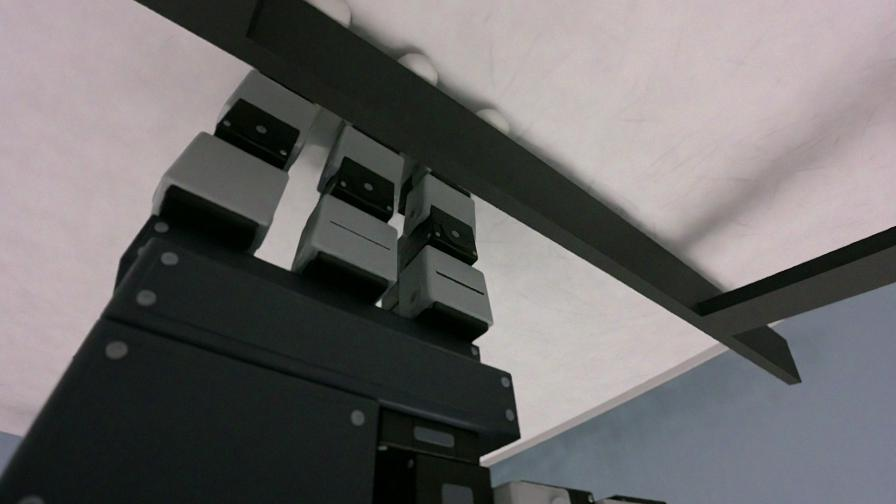

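>>> move(arm4={"target": [-1.17, 0.000, 0.821, 0.035, 1, 0, 0], "speed": 0.06})

>>> move(arm4={"joints": {"hand_index_dip": -0.68, "hand_middle_dip": -0.68, "hand_ring_dip": -0.68, "hand_index_mcp": 0.72, "hand_middle_mcp": 0.72, "hand_ring_mcp": 0.72, "hand_index_pip": 0.36, "hand_middle_pip": 0.36, "hand_ring_pip": 0.36}}, cameras=["arm4_cam_wrist"])

Scene clock: 500.30 s.
Joint torques (N m): arm1=[1.79 -13.39 10.1 -0.03 0.05 0.21] | arm2=[0.03 -8 10.24 0.95 0.17 -0.16] | arm3=[1.96 -30.45 9.69 -4.18 -1.02 0] | arm4=[-1.08 -11.99 9.81 0.69 0 0.07] | arm5=[-2.67 -4.07 4.27 0.28 0.98 0.18] | arm6=[0.85 -7.59 13.98 -0.09 0.28 0.11] | arm7=[-1.03 -15.38 4.66 0.95 0.62 -0.19] | arm8=[0.44 -14.56 14.13 -0.39 0.11 -0.02]
Motor temperatures (°C): arm1=[34 37 47 29 30 30] | arm2=[35 34 43 33 30 33] | arm3=[35 38 44 31 34 31] | arm4=[32 38 50 32 29 32] | arm5=[32 34 48 29 34 28] | arm6=[30 35 50 29 30 30] | arm7=[36 37 36 30 33 29] | arm8=[34 39 53 31 29 29]
Heat: arm1: hottest joint3_rad 47 °C; arm2: hottest joint3_rad 43 °C; arm3: hottest joint3_rad 44 °C; arm4: hottest joint3_rad 50 °C; arm5: hottest joint3_rad 48 °C; arm6: hottest joint3_rad 50 °C; arm7: hottest joint2_rad 37 °C; arm8: hottest joint3_rad 53 °C.
move: arm4 off_target
Joint velocities: within noise
arm1, arm2, arm3, arm5, arm6, arm7, arm8: as last shown
arm3.middle_mcp_current_ma: 17
arm3.on_its_own: joint2_rad reads +1.887 and still pushes toward +1.740 since a time_out; joint4_rad reads -1.075 and still pushes toward -1.180 since a time_out
arm4.joint_positions: joint1_rad=-0.154 joint2_rad=+1.826 joint3_rad=+1.419 joint4_rad=-1.108 joint5_rad=-0.016 joint6_rad=-0.121 hand_index_mcp=+0.808 hand_index_abd=-0.002 hand_index_pip=+0.440 hand_index_dip=-0.513 hand_middle_mcp=+0.805 hand_middle_abd=+0.002 hand_middle_pip=+0.439 hand_middle_dip=-0.512 hand_ring_mcp=+0.803 hand_ring_abd=+0.002 hand_ring_pip=+0.435 hand_ring_dip=-0.512 hand_thumb_cmc=+0.715 hand_thumb_axl=+0.677 hand_thumb_mcp=+0.222 hand_thumb_ipl=+0.168 hand_current_limit=+0.750 hand_speed=-0.600
arm4.joint_status: not commanded
arm4.hand_state: goal,goal,goal,goal,goal,goal,goal,goal,goal,goal,goal,goal,goal,goal,goal,goal
arm4.index_mcp_current_ma: 3
arm4.index_abd_current_ma: -1
arm4.index_pip_current_ma: 2
arm4.index_dip_current_ma: -1
arm4.middle_mcp_current_ma: 0
arm4.middle_abd_current_ma: 1
arm4.middle_pip_current_ma: 1
arm4.middle_dip_current_ma: -1
arm4.ring_mcp_current_ma: -1
arm4.ring_abd_current_ma: 1
arm4.ring_pip_current_ma: 0
arm4.ring_dip_current_ma: -1
arm4.thumb_cmc_current_ma: 0
arm4.thumb_axl_current_ma: 0
arm4.thumb_mcp_current_ma: -3
arm4.thumb_ipl_current_ma: 0
arm4.hand_goal_index_mcp: 0.804
arm4.hand_goal_index_abd: 0.000
arm4.hand_goal_index_pip: 0.436
arm4.hand_goal_index_dip: -0.510
arm4.hand_goal_middle_mcp: 0.804
arm4.hand_goal_middle_abd: 0.000
arm4.hand_goal_middle_pip: 0.436
arm4.hand_goal_middle_dip: -0.510
arm4.hand_goal_ring_mcp: 0.804
arm4.hand_goal_ring_abd: 0.000
arm4.hand_goal_ring_pip: 0.436
arm4.hand_goal_ring_dip: -0.510
arm4.hand_goal_thumb_cmc: 0.714
arm4.hand_goal_thumb_axl: 0.678
arm4.hand_goal_thumb_mcp: 0.226
arm4.hand_goal_thumb_ipl: 0.168
arm4.hand: x=-1.1738 y=+0.0154 z=+0.8175 quat_wxyz=(+0.030, +1.000, +0.001, -0.001) (m; scene frame)
arm4.hand_target: x=-1.1698 y=+0.0007 z=+0.8211 quat_wxyz=(+0.035, +0.999, +0.000, +0.000) (m; scene frame)
arm4.hand_status: off_target (0.016 m and 0.6 deg from the pose sent, 0.027 m and 1.1 deg at the start)
pictures: none

Scene clock: 500.90 s.
Joint torques (N m): arm1=[2.2 -13.51 10.1 -0.03 0.09 0.19] | arm2=[0.21 -7.88 10.3 1.03 0.18 -0.11] | arm3=[1.9 -30.1 9.68 -3.74 -0.95 -0.1] | arm4=[-1.26 -12.22 9.76 1.2 -0.23 0.06] | arm5=[-2.55 -3.96 4.37 0.39 0.88 0.23] | arm6=[0.85 -7.59 13.97 -0.1 0.28 0.11] | arm7=[-1.08 -15.5 4.66 0.94 0.61 -0.19] | arm8=[0.32 -15.21 13.86 -0.51 0.16 0.08]
Motor temperatures (°C): arm1=[34 37 47 29 30 30] | arm2=[35 34 43 33 30 33] | arm3=[35 38 44 31 34 31] | arm4=[32 38 50 32 29 32] | arm5=[32 34 48 29 34 28] | arm6=[30 35 50 29 30 30] | arm7=[36 37 36 30 33 29] | arm8=[34 39 53 31 29 29]
Heat: arm1: hottest joint3_rad 47 °C; arm2: hottest joint3_rad 43 °C; arm3: hottest joint3_rad 44 °C; arm4: hottest joint3_rad 50 °C; arm5: hottest joint3_rad 48 °C; arm6: hottest joint3_rad 50 °C; arm7: hottest joint2_rad 37 °C; arm8: hottest joint3_rad 53 °C.
move: arm4 off_target
Joint velocities: within noise
arm1.joint_positions: joint1_rad=+0.212 joint2_rad=+1.633 joint3_rad=+1.289 joint4_rad=-1.254 joint5_rad=+0.002 joint6_rad=+0.237 hand_index_mcp=+0.752 hand_index_abd=-0.003 hand_index_pip=+0.573 hand_index_dip=-0.577 hand_middle_mcp=+0.751 hand_middle_abd=-0.003 hand_middle_pip=+0.574 hand_middle_dip=-0.577 hand_ring_mcp=+0.752 hand_ring_abd=-0.003 hand_ring_pip=+0.574 hand_ring_dip=-0.577 hand_thumb_cmc=+0.714 hand_thumb_axl=+0.677 hand_thumb_mcp=+0.222 hand_thumb_ipl=+0.168 hand_current_limit=+0.400 hand_speed=-0.600
arm1.joint_status: not commanded
arm1.hand_state: goal,goal,goal,goal,goal,goal,goal,goal,goal,goal,goal,goal,goal,goal,goal,goal
arm1.index_mcp_current_ma: -5
arm1.index_abd_current_ma: -6
arm1.index_pip_current_ma: -5
arm1.index_dip_current_ma: 7
arm1.middle_mcp_current_ma: -5
arm1.middle_abd_current_ma: -5
arm1.middle_pip_current_ma: -5
arm1.middle_dip_current_ma: 7
arm1.ring_mcp_current_ma: -5
arm1.ring_abd_current_ma: -5
arm1.ring_pip_current_ma: -4
arm1.ring_dip_current_ma: 6
arm1.thumb_cmc_current_ma: -1
arm1.thumb_axl_current_ma: -1
arm1.thumb_mcp_current_ma: -12
arm1.thumb_ipl_current_ma: -1
arm1.hand_goal_index_mcp: 0.754
arm1.hand_goal_index_abd: 0.000
arm1.hand_goal_index_pip: 0.576
arm1.hand_goal_index_dip: -0.580
arm1.hand_goal_middle_mcp: 0.754
arm1.hand_goal_middle_abd: 0.000
arm1.hand_goal_middle_pip: 0.576
arm1.hand_goal_middle_dip: -0.580
arm1.hand_goal_ring_mcp: 0.754
arm1.hand_goal_ring_abd: 0.000
arm1.hand_goal_ring_pip: 0.576
arm1.hand_goal_ring_dip: -0.580
arm1.hand_goal_thumb_cmc: 0.714
arm1.hand_goal_thumb_axl: 0.678
arm1.hand_goal_thumb_mcp: 0.226
arm1.hand_goal_thumb_ipl: 0.168
arm1.hand: x=+1.1831 y=+0.1107 z=+0.9349 quat_wxyz=(-0.014, +1.000, +0.002, -0.003) (m; scene frame)
arm1.hand_target: x=+1.1898 y=+0.1005 z=+0.9500 quat_wxyz=(+0.000, +1.000, +0.000, +0.000) (m; scene frame)
arm1.hand_status: not commanded
arm2.joint_positions: joint1_rad=-0.492 joint2_rad=+1.236 joint3_rad=+1.106 joint4_rad=-1.461 joint5_rad=+0.002 joint6_rad=-0.497 hand_index_mcp=+0.755 hand_index_abd=+0.001 hand_index_pip=+0.577 hand_index_dip=-0.596 hand_middle_mcp=+0.755 hand_middle_abd=+0.001 hand_middle_pip=+0.577 hand_middle_dip=-0.597 hand_ring_mcp=+0.755 hand_ring_abd=+0.001 hand_ring_pip=+0.577 hand_ring_dip=-0.596 hand_thumb_cmc=+0.715 hand_thumb_axl=+0.677 hand_thumb_mcp=+0.224 hand_thumb_ipl=+0.168 hand_current_limit=+0.750 hand_speed=-0.600
arm2.joint_status: not commanded
arm2.hand_state: goal,goal,goal,goal,goal,goal,goal,goal,goal,goal,goal,goal,goal,goal,goal,goal
arm2.index_mcp_current_ma: 0
arm2.index_abd_current_ma: 0
arm2.index_pip_current_ma: 0
arm2.index_dip_current_ma: 3
arm2.middle_mcp_current_ma: 0
arm2.middle_abd_current_ma: 0
arm2.middle_pip_current_ma: 0
arm2.middle_dip_current_ma: 3
arm2.ring_mcp_current_ma: 0
arm2.ring_abd_current_ma: 0
arm2.ring_pip_current_ma: 0
arm2.ring_dip_current_ma: 3
arm2.thumb_cmc_current_ma: 0
arm2.thumb_axl_current_ma: 0
arm2.thumb_mcp_current_ma: -3
arm2.thumb_ipl_current_ma: 0
arm2.hand_goal_index_mcp: 0.754
arm2.hand_goal_index_abd: 0.000
arm2.hand_goal_index_pip: 0.576
arm2.hand_goal_index_dip: -0.600
arm2.hand_goal_middle_mcp: 0.754
arm2.hand_goal_middle_abd: 0.000
arm2.hand_goal_middle_pip: 0.576
arm2.hand_goal_middle_dip: -0.600
arm2.hand_goal_ring_mcp: 0.754
arm2.hand_goal_ring_abd: 0.000
arm2.hand_goal_ring_pip: 0.576
arm2.hand_goal_ring_dip: -0.600
arm2.hand_goal_thumb_cmc: 0.714
arm2.hand_goal_thumb_axl: 0.678
arm2.hand_goal_thumb_mcp: 0.226
arm2.hand_goal_thumb_ipl: 0.168
arm2.hand: x=+0.2391 y=+0.2851 z=+0.9501 quat_wxyz=(-0.002, +1.000, -0.008, +0.003) (m; scene frame)
arm2.hand_target: x=+0.2401 y=+0.2800 z=+0.9501 quat_wxyz=(+0.000, +1.000, +0.000, +0.000) (m; scene frame)
arm2.hand_status: not commanded
arm3, arm6: as last shown
arm3.joint_positions: joint1_rad=-0.232 joint2_rad=+1.882 joint3_rad=+1.365 joint4_rad=-1.089 joint5_rad=+0.018 joint6_rad=-0.226 hand_index_mcp=+0.742 hand_index_abd=+0.013 hand_index_pip=+0.435 hand_index_dip=-0.591 hand_middle_mcp=+0.732 hand_middle_abd=+0.015 hand_middle_pip=+0.437 hand_middle_dip=-0.567 hand_ring_mcp=+0.748 hand_ring_abd=+0.014 hand_ring_pip=+0.443 hand_ring_dip=-0.572 hand_thumb_cmc=+0.715 hand_thumb_axl=+0.677 hand_thumb_mcp=+0.222 hand_thumb_ipl=+0.168 hand_current_limit=+0.750 hand_speed=-0.600
arm3.hand_state: goal,goal,blocked,blocked,goal,goal,blocked,blocked,goal,goal,blocked,blocked,goal,goal,goal,goal
arm3.index_mcp_current_ma: 0
arm3.index_pip_current_ma: 131
arm3.middle_mcp_current_ma: 0
arm3.middle_pip_current_ma: 135
arm3.middle_dip_current_ma: 264
arm3.ring_mcp_current_ma: 3
arm3.ring_abd_current_ma: 6
arm3.ring_pip_current_ma: 156
arm3.on_its_own: joint2_rad reads +1.882 and still pushes toward +1.740 since a time_out; joint4_rad reads -1.089 and still pushes toward -1.180 since a time_out; hand_index_mcp moved -0.022 to your old target +0.740; hand_index_pip moved -0.027 toward your old target +0.360
arm3.hand: x=-0.5450 y=+0.0644 z=+0.8100 quat_wxyz=(-0.018, +1.000, -0.011, +0.001) (m; scene frame)
arm3.hand_target: x=-0.5342 y=+0.0622 z=+0.9015 quat_wxyz=(+0.028, +1.000, +0.000, +0.004) (m; scene frame)
arm4.joint_positions: joint1_rad=-0.152 joint2_rad=+1.827 joint3_rad=+1.420 joint4_rad=-1.122 joint5_rad=-0.011 joint6_rad=-0.118 hand_index_mcp=+0.786 hand_index_abd=-0.001 hand_index_pip=+0.405 hand_index_dip=-0.675 hand_middle_mcp=+0.764 hand_middle_abd=+0.004 hand_middle_pip=+0.408 hand_middle_dip=-0.660 hand_ring_mcp=+0.762 hand_ring_abd=+0.001 hand_ring_pip=+0.407 hand_ring_dip=-0.650 hand_thumb_cmc=+0.715 hand_thumb_axl=+0.677 hand_thumb_mcp=+0.222 hand_thumb_ipl=+0.168 hand_current_limit=+0.750 hand_speed=-0.600
arm4.joint_status: hand_index_mcp off_target (ended at +0.786, target +0.720); hand_index_pip off_target (ended at +0.405, target +0.360); hand_middle_mcp off_target (ended at +0.764, target +0.720); hand_middle_pip off_target (ended at +0.408, target +0.360); hand_ring_mcp off_target (ended at +0.762, target +0.720); hand_ring_pip off_target (ended at +0.407, target +0.360); hand_ring_dip off_target (ended at -0.650, target -0.680); the others done
arm4.hand_state: blocked,goal,blocked,goal,blocked,goal,blocked,goal,blocked,goal,blocked,blocked,goal,goal,goal,goal
arm4.index_mcp_current_ma: 159
arm4.index_abd_current_ma: 0
arm4.index_pip_current_ma: 82
arm4.index_dip_current_ma: 3
arm4.middle_mcp_current_ma: 89
arm4.middle_abd_current_ma: 2
arm4.middle_pip_current_ma: 92
arm4.middle_dip_current_ma: 24
arm4.ring_mcp_current_ma: 81
arm4.ring_abd_current_ma: 0
arm4.ring_pip_current_ma: 89
arm4.ring_dip_current_ma: 46
arm4.thumb_cmc_current_ma: 0
arm4.thumb_axl_current_ma: 0
arm4.thumb_mcp_current_ma: -3
arm4.thumb_ipl_current_ma: 0
arm4.hand_goal_index_mcp: 0.720
arm4.hand_goal_index_abd: 0.000
arm4.hand_goal_index_pip: 0.360
arm4.hand_goal_index_dip: -0.680
arm4.hand_goal_middle_mcp: 0.720
arm4.hand_goal_middle_abd: 0.000
arm4.hand_goal_middle_pip: 0.360
arm4.hand_goal_middle_dip: -0.680
arm4.hand_goal_ring_mcp: 0.720
arm4.hand_goal_ring_abd: 0.000
arm4.hand_goal_ring_pip: 0.360
arm4.hand_goal_ring_dip: -0.680
arm4.hand_goal_thumb_cmc: 0.714
arm4.hand_goal_thumb_axl: 0.678
arm4.hand_goal_thumb_mcp: 0.226
arm4.hand_goal_thumb_ipl: 0.168
arm4.hand: x=-1.1732 y=+0.0185 z=+0.8163 quat_wxyz=(+0.023, +1.000, +0.001, -0.003) (m; scene frame)
arm4.hand_target: x=-1.1699 y=+0.0007 z=+0.8209 quat_wxyz=(+0.035, +0.999, +0.000, +0.000) (m; scene frame)
arm4.hand_status: not commanded
arm5.joint_positions: joint1_rad=+1.615 joint2_rad=+1.178 joint3_rad=+0.372 joint4_rad=-0.739 joint5_rad=-0.028 joint6_rad=-1.622 hand_index_mcp=-0.684 hand_index_abd=+0.003 hand_index_pip=-0.297 hand_index_dip=-0.003 hand_middle_mcp=-0.682 hand_middle_abd=+0.003 hand_middle_pip=-0.296 hand_middle_dip=-0.003 hand_ring_mcp=-0.684 hand_ring_abd=+0.003 hand_ring_pip=-0.296 hand_ring_dip=-0.003 hand_thumb_cmc=+0.714 hand_thumb_axl=+0.677 hand_thumb_mcp=+0.222 hand_thumb_ipl=+0.168 hand_current_limit=+0.750 hand_speed=-0.600
arm5.joint_status: not commanded
arm5.hand_state: goal,goal,goal,goal,goal,goal,goal,goal,goal,goal,goal,goal,goal,goal,goal,goal
arm5.index_mcp_current_ma: 28
arm5.index_abd_current_ma: 3
arm5.index_pip_current_ma: 3
arm5.index_dip_current_ma: -3
arm5.middle_mcp_current_ma: 33
arm5.middle_abd_current_ma: 2
arm5.middle_pip_current_ma: 4
arm5.middle_dip_current_ma: -2
arm5.ring_mcp_current_ma: 29
arm5.ring_abd_current_ma: 3
arm5.ring_pip_current_ma: 4
arm5.ring_dip_current_ma: -2
arm5.thumb_cmc_current_ma: 0
arm5.thumb_axl_current_ma: 0
arm5.thumb_mcp_current_ma: -6
arm5.thumb_ipl_current_ma: 0
arm5.hand_goal_index_mcp: -0.700
arm5.hand_goal_index_abd: 0.000
arm5.hand_goal_index_pip: -0.300
arm5.hand_goal_index_dip: 0.000
arm5.hand_goal_middle_mcp: -0.700
arm5.hand_goal_middle_abd: 0.000
arm5.hand_goal_middle_pip: -0.300
arm5.hand_goal_middle_dip: 0.000
arm5.hand_goal_ring_mcp: -0.700
arm5.hand_goal_ring_abd: 0.000
arm5.hand_goal_ring_pip: -0.300
arm5.hand_goal_ring_dip: 0.000
arm5.hand_goal_thumb_cmc: 0.714
arm5.hand_goal_thumb_axl: 0.678
arm5.hand_goal_thumb_mcp: 0.226
arm5.hand_goal_thumb_ipl: 0.168
arm5.hand: x=-1.3887 y=-0.7501 z=+0.7715 quat_wxyz=(-0.015, -0.999, -0.027, +0.008) (m; scene frame)
arm5.hand_target: x=-1.3843 y=-0.7369 z=+0.7652 quat_wxyz=(+0.000, -1.000, +0.000, +0.000) (m; scene frame)
arm5.hand_status: not commanded
arm7.joint_positions: joint1_rad=+1.726 joint2_rad=+1.771 joint3_rad=+0.961 joint4_rad=-0.772 joint5_rad=-0.020 joint6_rad=-1.469 hand_index_mcp=-0.682 hand_index_abd=+0.000 hand_index_pip=-0.296 hand_index_dip=-0.003 hand_middle_mcp=-0.680 hand_middle_abd=+0.000 hand_middle_pip=-0.297 hand_middle_dip=-0.003 hand_ring_mcp=-0.684 hand_ring_abd=+0.000 hand_ring_pip=-0.297 hand_ring_dip=-0.003 hand_thumb_cmc=+0.713 hand_thumb_axl=+0.677 hand_thumb_mcp=+0.223 hand_thumb_ipl=+0.168 hand_current_limit=+0.750 hand_speed=-0.600
arm7.joint_status: not commanded
arm7.hand_state: goal,goal,goal,goal,goal,goal,goal,goal,goal,goal,goal,goal,goal,goal,goal,goal
arm7.index_mcp_current_ma: 59
arm7.index_abd_current_ma: 0
arm7.index_pip_current_ma: 8
arm7.index_dip_current_ma: -6
arm7.middle_mcp_current_ma: 65
arm7.middle_abd_current_ma: 0
arm7.middle_pip_current_ma: 7
arm7.middle_dip_current_ma: -6
arm7.ring_mcp_current_ma: 49
arm7.ring_abd_current_ma: 1
arm7.ring_pip_current_ma: 7
arm7.ring_dip_current_ma: -5
arm7.thumb_cmc_current_ma: -2
arm7.thumb_axl_current_ma: -1
arm7.thumb_mcp_current_ma: -10
arm7.thumb_ipl_current_ma: -1
arm7.hand_goal_index_mcp: -0.700
arm7.hand_goal_index_abd: 0.000
arm7.hand_goal_index_pip: -0.300
arm7.hand_goal_index_dip: 0.000
arm7.hand_goal_middle_mcp: -0.700
arm7.hand_goal_middle_abd: 0.000
arm7.hand_goal_middle_pip: -0.300
arm7.hand_goal_middle_dip: 0.000
arm7.hand_goal_ring_mcp: -0.700
arm7.hand_goal_ring_abd: 0.000
arm7.hand_goal_ring_pip: -0.300
arm7.hand_goal_ring_dip: 0.000
arm7.hand_goal_thumb_cmc: 0.714
arm7.hand_goal_thumb_axl: 0.678
arm7.hand_goal_thumb_mcp: 0.226
arm7.hand_goal_thumb_ipl: 0.168
arm7.hand: x=-0.0768 y=-0.7870 z=+0.7638 quat_wxyz=(-0.010, -1.000, -0.009, -0.007) (m; scene frame)
arm7.hand_target: x=-0.0797 y=-0.7655 z=+0.7649 quat_wxyz=(+0.000, -1.000, +0.000, +0.000) (m; scene frame)
arm7.hand_status: not commanded
arm8.joint_positions: joint1_rad=-0.393 joint2_rad=+1.717 joint3_rad=+1.354 joint4_rad=-1.259 joint5_rad=+0.012 joint6_rad=-0.348 hand_index_mcp=+0.749 hand_index_abd=+0.003 hand_index_pip=+0.573 hand_index_dip=-0.582 hand_middle_mcp=+0.749 hand_middle_abd=+0.003 hand_middle_pip=+0.573 hand_middle_dip=-0.577 hand_ring_mcp=+0.752 hand_ring_abd=+0.002 hand_ring_pip=+0.574 hand_ring_dip=-0.577 hand_thumb_cmc=+0.715 hand_thumb_axl=+0.677 hand_thumb_mcp=+0.223 hand_thumb_ipl=+0.168 hand_current_limit=+0.400 hand_speed=-0.600
arm8.joint_status: not commanded
arm8.hand_state: goal,goal,goal,goal,goal,goal,goal,goal,goal,goal,goal,goal,goal,goal,goal,goal
arm8.index_mcp_current_ma: -4
arm8.index_abd_current_ma: 1
arm8.index_pip_current_ma: -2
arm8.index_dip_current_ma: -1
arm8.middle_mcp_current_ma: -4
arm8.middle_abd_current_ma: 2
arm8.middle_pip_current_ma: -2
arm8.middle_dip_current_ma: 2
arm8.ring_mcp_current_ma: -1
arm8.ring_abd_current_ma: 1
arm8.ring_pip_current_ma: -1
arm8.ring_dip_current_ma: 2
arm8.thumb_cmc_current_ma: 0
arm8.thumb_axl_current_ma: 0
arm8.thumb_mcp_current_ma: -2
arm8.thumb_ipl_current_ma: 0
arm8.hand_goal_index_mcp: 0.754
arm8.hand_goal_index_abd: 0.000
arm8.hand_goal_index_pip: 0.576
arm8.hand_goal_index_dip: -0.580
arm8.hand_goal_middle_mcp: 0.754
arm8.hand_goal_middle_abd: 0.000
arm8.hand_goal_middle_pip: 0.576
arm8.hand_goal_middle_dip: -0.580
arm8.hand_goal_ring_mcp: 0.754
arm8.hand_goal_ring_abd: 0.000
arm8.hand_goal_ring_pip: 0.576
arm8.hand_goal_ring_dip: -0.580
arm8.hand_goal_thumb_cmc: 0.714
arm8.hand_goal_thumb_axl: 0.678
arm8.hand_goal_thumb_mcp: 0.226
arm8.hand_goal_thumb_ipl: 0.168
arm8.hand: x=+1.3619 y=-0.1148 z=+0.9234 quat_wxyz=(-0.009, -0.001, +1.000, -0.022) (m; scene frame)
arm8.hand_target: x=+1.3721 y=-0.1012 z=+0.9501 quat_wxyz=(+0.000, +0.000, +1.000, +0.000) (m; scene frame)
arm8.hand_status: not commanded
pictures: arm4_cam_wrist
Images, in order (width x height): arm4_cam_wrist 896x504.

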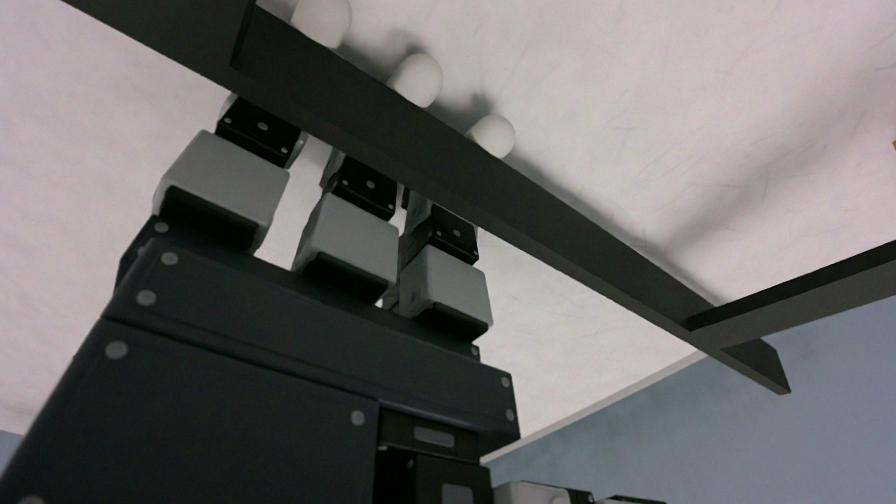

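>>> move(arm4={"joints": {"joint2_rad": 1.70, "joint3_rad": 1.45, "joint4_rad": -1.26, "hand_index_dip": -0.75, "hand_middle_dip": -0.75, "hand_ring_dip": -0.75}, "min_time_s": 2}, arm3={"joints": {"joint2_rad": 1.70, "joint3_rad": 1.42, "joint4_rad": -1.18, "hand_index_dip": -0.75, "hand_middle_dip": -0.75, "hand_ring_dip": -0.75}, "min_time_s": 2}, cameras=["arm3_cam_wrist", "arm4_cam_wrist"])

Scene clock: 504.10 s.
Joint torques (N m): arm1=[1.61 -13.45 10.02 -0.05 0.06 0.21] | arm2=[-0.15 -7.77 10.17 0.94 0.16 -0.13] | arm3=[2.08 -29.27 11.29 -1.7 -0.68 -0.11] | arm4=[-1.44 -17.79 8.75 -0.23 -0.15 -0.04] | arm5=[-3.31 -4.95 4.22 0.35 0.95 0.2] | arm6=[0.79 -7.41 13.96 -0.1 0.28 0.11] | arm7=[-1.14 -15.38 4.67 0.95 0.62 -0.19] | arm8=[0.21 -16.44 13.87 -0.1 0.11 0.06]
Motor temperatures (°C): arm1=[34 37 47 29 30 30] | arm2=[35 34 43 33 30 33] | arm3=[35 39 43 31 34 31] | arm4=[32 38 50 32 29 32] | arm5=[32 34 48 29 34 28] | arm6=[30 35 51 29 30 30] | arm7=[36 37 36 30 33 29] | arm8=[34 39 53 31 29 29]
Heat: arm1: hottest joint3_rad 47 °C; arm2: hottest joint3_rad 43 °C; arm3: hottest joint3_rad 43 °C; arm4: hottest joint3_rad 50 °C; arm5: hottest joint3_rad 48 °C; arm6: hottest joint3_rad 51 °C; arm7: hottest joint2_rad 37 °C; arm8: hottest joint3_rad 53 °C.
move: arm3 off_target; arm4 off_target
Joint velocities: within noise
arm1, arm2, arm5, arm6, arm7, arm8: as last shown
arm3.joint_positions: joint1_rad=-0.232 joint2_rad=+1.839 joint3_rad=+1.365 joint4_rad=-1.138 joint5_rad=+0.010 joint6_rad=-0.224 hand_index_mcp=+0.756 hand_index_abd=+0.010 hand_index_pip=+0.423 hand_index_dip=-0.688 hand_middle_mcp=+0.742 hand_middle_abd=+0.014 hand_middle_pip=+0.437 hand_middle_dip=-0.650 hand_ring_mcp=+0.757 hand_ring_abd=+0.014 hand_ring_pip=+0.443 hand_ring_dip=-0.625 hand_thumb_cmc=+0.715 hand_thumb_axl=+0.677 hand_thumb_mcp=+0.222 hand_thumb_ipl=+0.168 hand_current_limit=+0.750 hand_speed=-0.600
arm3.joint_status: hand_index_dip off_target (ended at -0.688, target -0.750); hand_middle_dip off_target (ended at -0.650, target -0.750); hand_ring_dip off_target (ended at -0.625, target -0.750); the others done
arm3.hand_state: goal,goal,blocked,blocked,goal,goal,blocked,blocked,goal,goal,blocked,blocked,goal,goal,goal,goal
arm3.index_mcp_current_ma: 11
arm3.index_abd_current_ma: 4
arm3.index_pip_current_ma: 96
arm3.index_dip_current_ma: 95
arm3.middle_mcp_current_ma: 7
arm3.middle_abd_current_ma: 6
arm3.middle_pip_current_ma: 135
arm3.middle_dip_current_ma: 215
arm3.ring_mcp_current_ma: 12
arm3.ring_abd_current_ma: 6
arm3.ring_pip_current_ma: 156
arm3.ring_dip_current_ma: 313
arm3.thumb_cmc_current_ma: 0
arm3.thumb_axl_current_ma: 0
arm3.thumb_mcp_current_ma: -1
arm3.thumb_ipl_current_ma: 0
arm3.hand_goal_index_mcp: 0.740
arm3.hand_goal_index_abd: 0.000
arm3.hand_goal_index_pip: 0.360
arm3.hand_goal_index_dip: -0.750
arm3.hand_goal_middle_mcp: 0.730
arm3.hand_goal_middle_abd: 0.000
arm3.hand_goal_middle_pip: 0.360
arm3.hand_goal_middle_dip: -0.750
arm3.hand_goal_ring_mcp: 0.740
arm3.hand_goal_ring_abd: 0.000
arm3.hand_goal_ring_pip: 0.360
arm3.hand_goal_ring_dip: -0.750
arm3.hand_goal_thumb_cmc: 0.714
arm3.hand_goal_thumb_axl: 0.678
arm3.hand_goal_thumb_mcp: 0.226
arm3.hand_goal_thumb_ipl: 0.168
arm3.hand: x=-0.5419 y=+0.0722 z=+0.8317 quat_wxyz=(-0.019, +1.000, -0.012, +0.006) (m; scene frame)
arm3.hand_target: x=-0.5361 y=+0.0557 z=+0.9345 quat_wxyz=(+0.057, +0.998, +0.000, -0.002) (m; scene frame)
arm3.hand_status: not commanded
arm4.joint_positions: joint1_rad=-0.151 joint2_rad=+1.759 joint3_rad=+1.422 joint4_rad=-1.229 joint5_rad=-0.013 joint6_rad=-0.107 hand_index_mcp=+0.722 hand_index_abd=+0.003 hand_index_pip=+0.365 hand_index_dip=-0.745 hand_middle_mcp=+0.726 hand_middle_abd=+0.005 hand_middle_pip=+0.381 hand_middle_dip=-0.735 hand_ring_mcp=+0.725 hand_ring_abd=-0.002 hand_ring_pip=+0.390 hand_ring_dip=-0.716 hand_thumb_cmc=+0.715 hand_thumb_axl=+0.677 hand_thumb_mcp=+0.222 hand_thumb_ipl=+0.168 hand_current_limit=+0.750 hand_speed=-0.600
arm4.joint_status: hand_ring_dip off_target (ended at -0.716, target -0.750); the others done
arm4.hand_state: goal,goal,goal,goal,goal,goal,blocked,goal,goal,goal,blocked,blocked,goal,goal,goal,goal
arm4.index_mcp_current_ma: 1
arm4.index_abd_current_ma: 1
arm4.index_pip_current_ma: 3
arm4.index_dip_current_ma: 3
arm4.middle_mcp_current_ma: 5
arm4.middle_abd_current_ma: 2
arm4.middle_pip_current_ma: 28
arm4.middle_dip_current_ma: 16
arm4.ring_mcp_current_ma: 3
arm4.ring_abd_current_ma: -1
arm4.ring_pip_current_ma: 45
arm4.ring_dip_current_ma: 56
arm4.thumb_cmc_current_ma: 0
arm4.thumb_axl_current_ma: 0
arm4.thumb_mcp_current_ma: -3
arm4.thumb_ipl_current_ma: 0
arm4.hand_goal_index_mcp: 0.720
arm4.hand_goal_index_abd: 0.000
arm4.hand_goal_index_pip: 0.360
arm4.hand_goal_index_dip: -0.750
arm4.hand_goal_middle_mcp: 0.720
arm4.hand_goal_middle_abd: 0.000
arm4.hand_goal_middle_pip: 0.360
arm4.hand_goal_middle_dip: -0.750
arm4.hand_goal_ring_mcp: 0.720
arm4.hand_goal_ring_abd: 0.000
arm4.hand_goal_ring_pip: 0.360
arm4.hand_goal_ring_dip: -0.750
arm4.hand_goal_thumb_cmc: 0.714
arm4.hand_goal_thumb_axl: 0.678
arm4.hand_goal_thumb_mcp: 0.226
arm4.hand_goal_thumb_ipl: 0.168
arm4.on_its_own: hand_index_mcp moved -0.064 to your old target +0.720; hand_index_pip moved -0.040 to your old target +0.360; hand_middle_mcp moved -0.038 to your old target +0.720; hand_middle_pip moved -0.027 toward your old target +0.360; hand_ring_mcp moved -0.037 to your old target +0.720
arm4.hand: x=-1.1700 y=+0.0419 z=+0.8479 quat_wxyz=(+0.004, +1.000, -0.004, +0.001) (m; scene frame)
arm4.hand_target: x=-1.1649 y=+0.0396 z=+0.8922 quat_wxyz=(+0.032, +0.999, +0.000, +0.000) (m; scene frame)
arm4.hand_status: not commanded
pictures: arm3_cam_wrist, arm4_cam_wrist
Images, in order (width x height): arm3_cam_wrist 896x504, arm4_cam_wrist 896x504.

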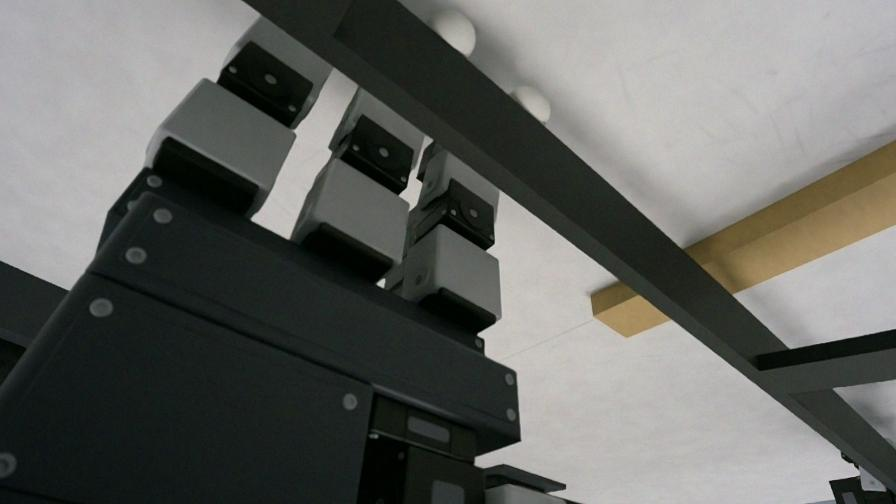

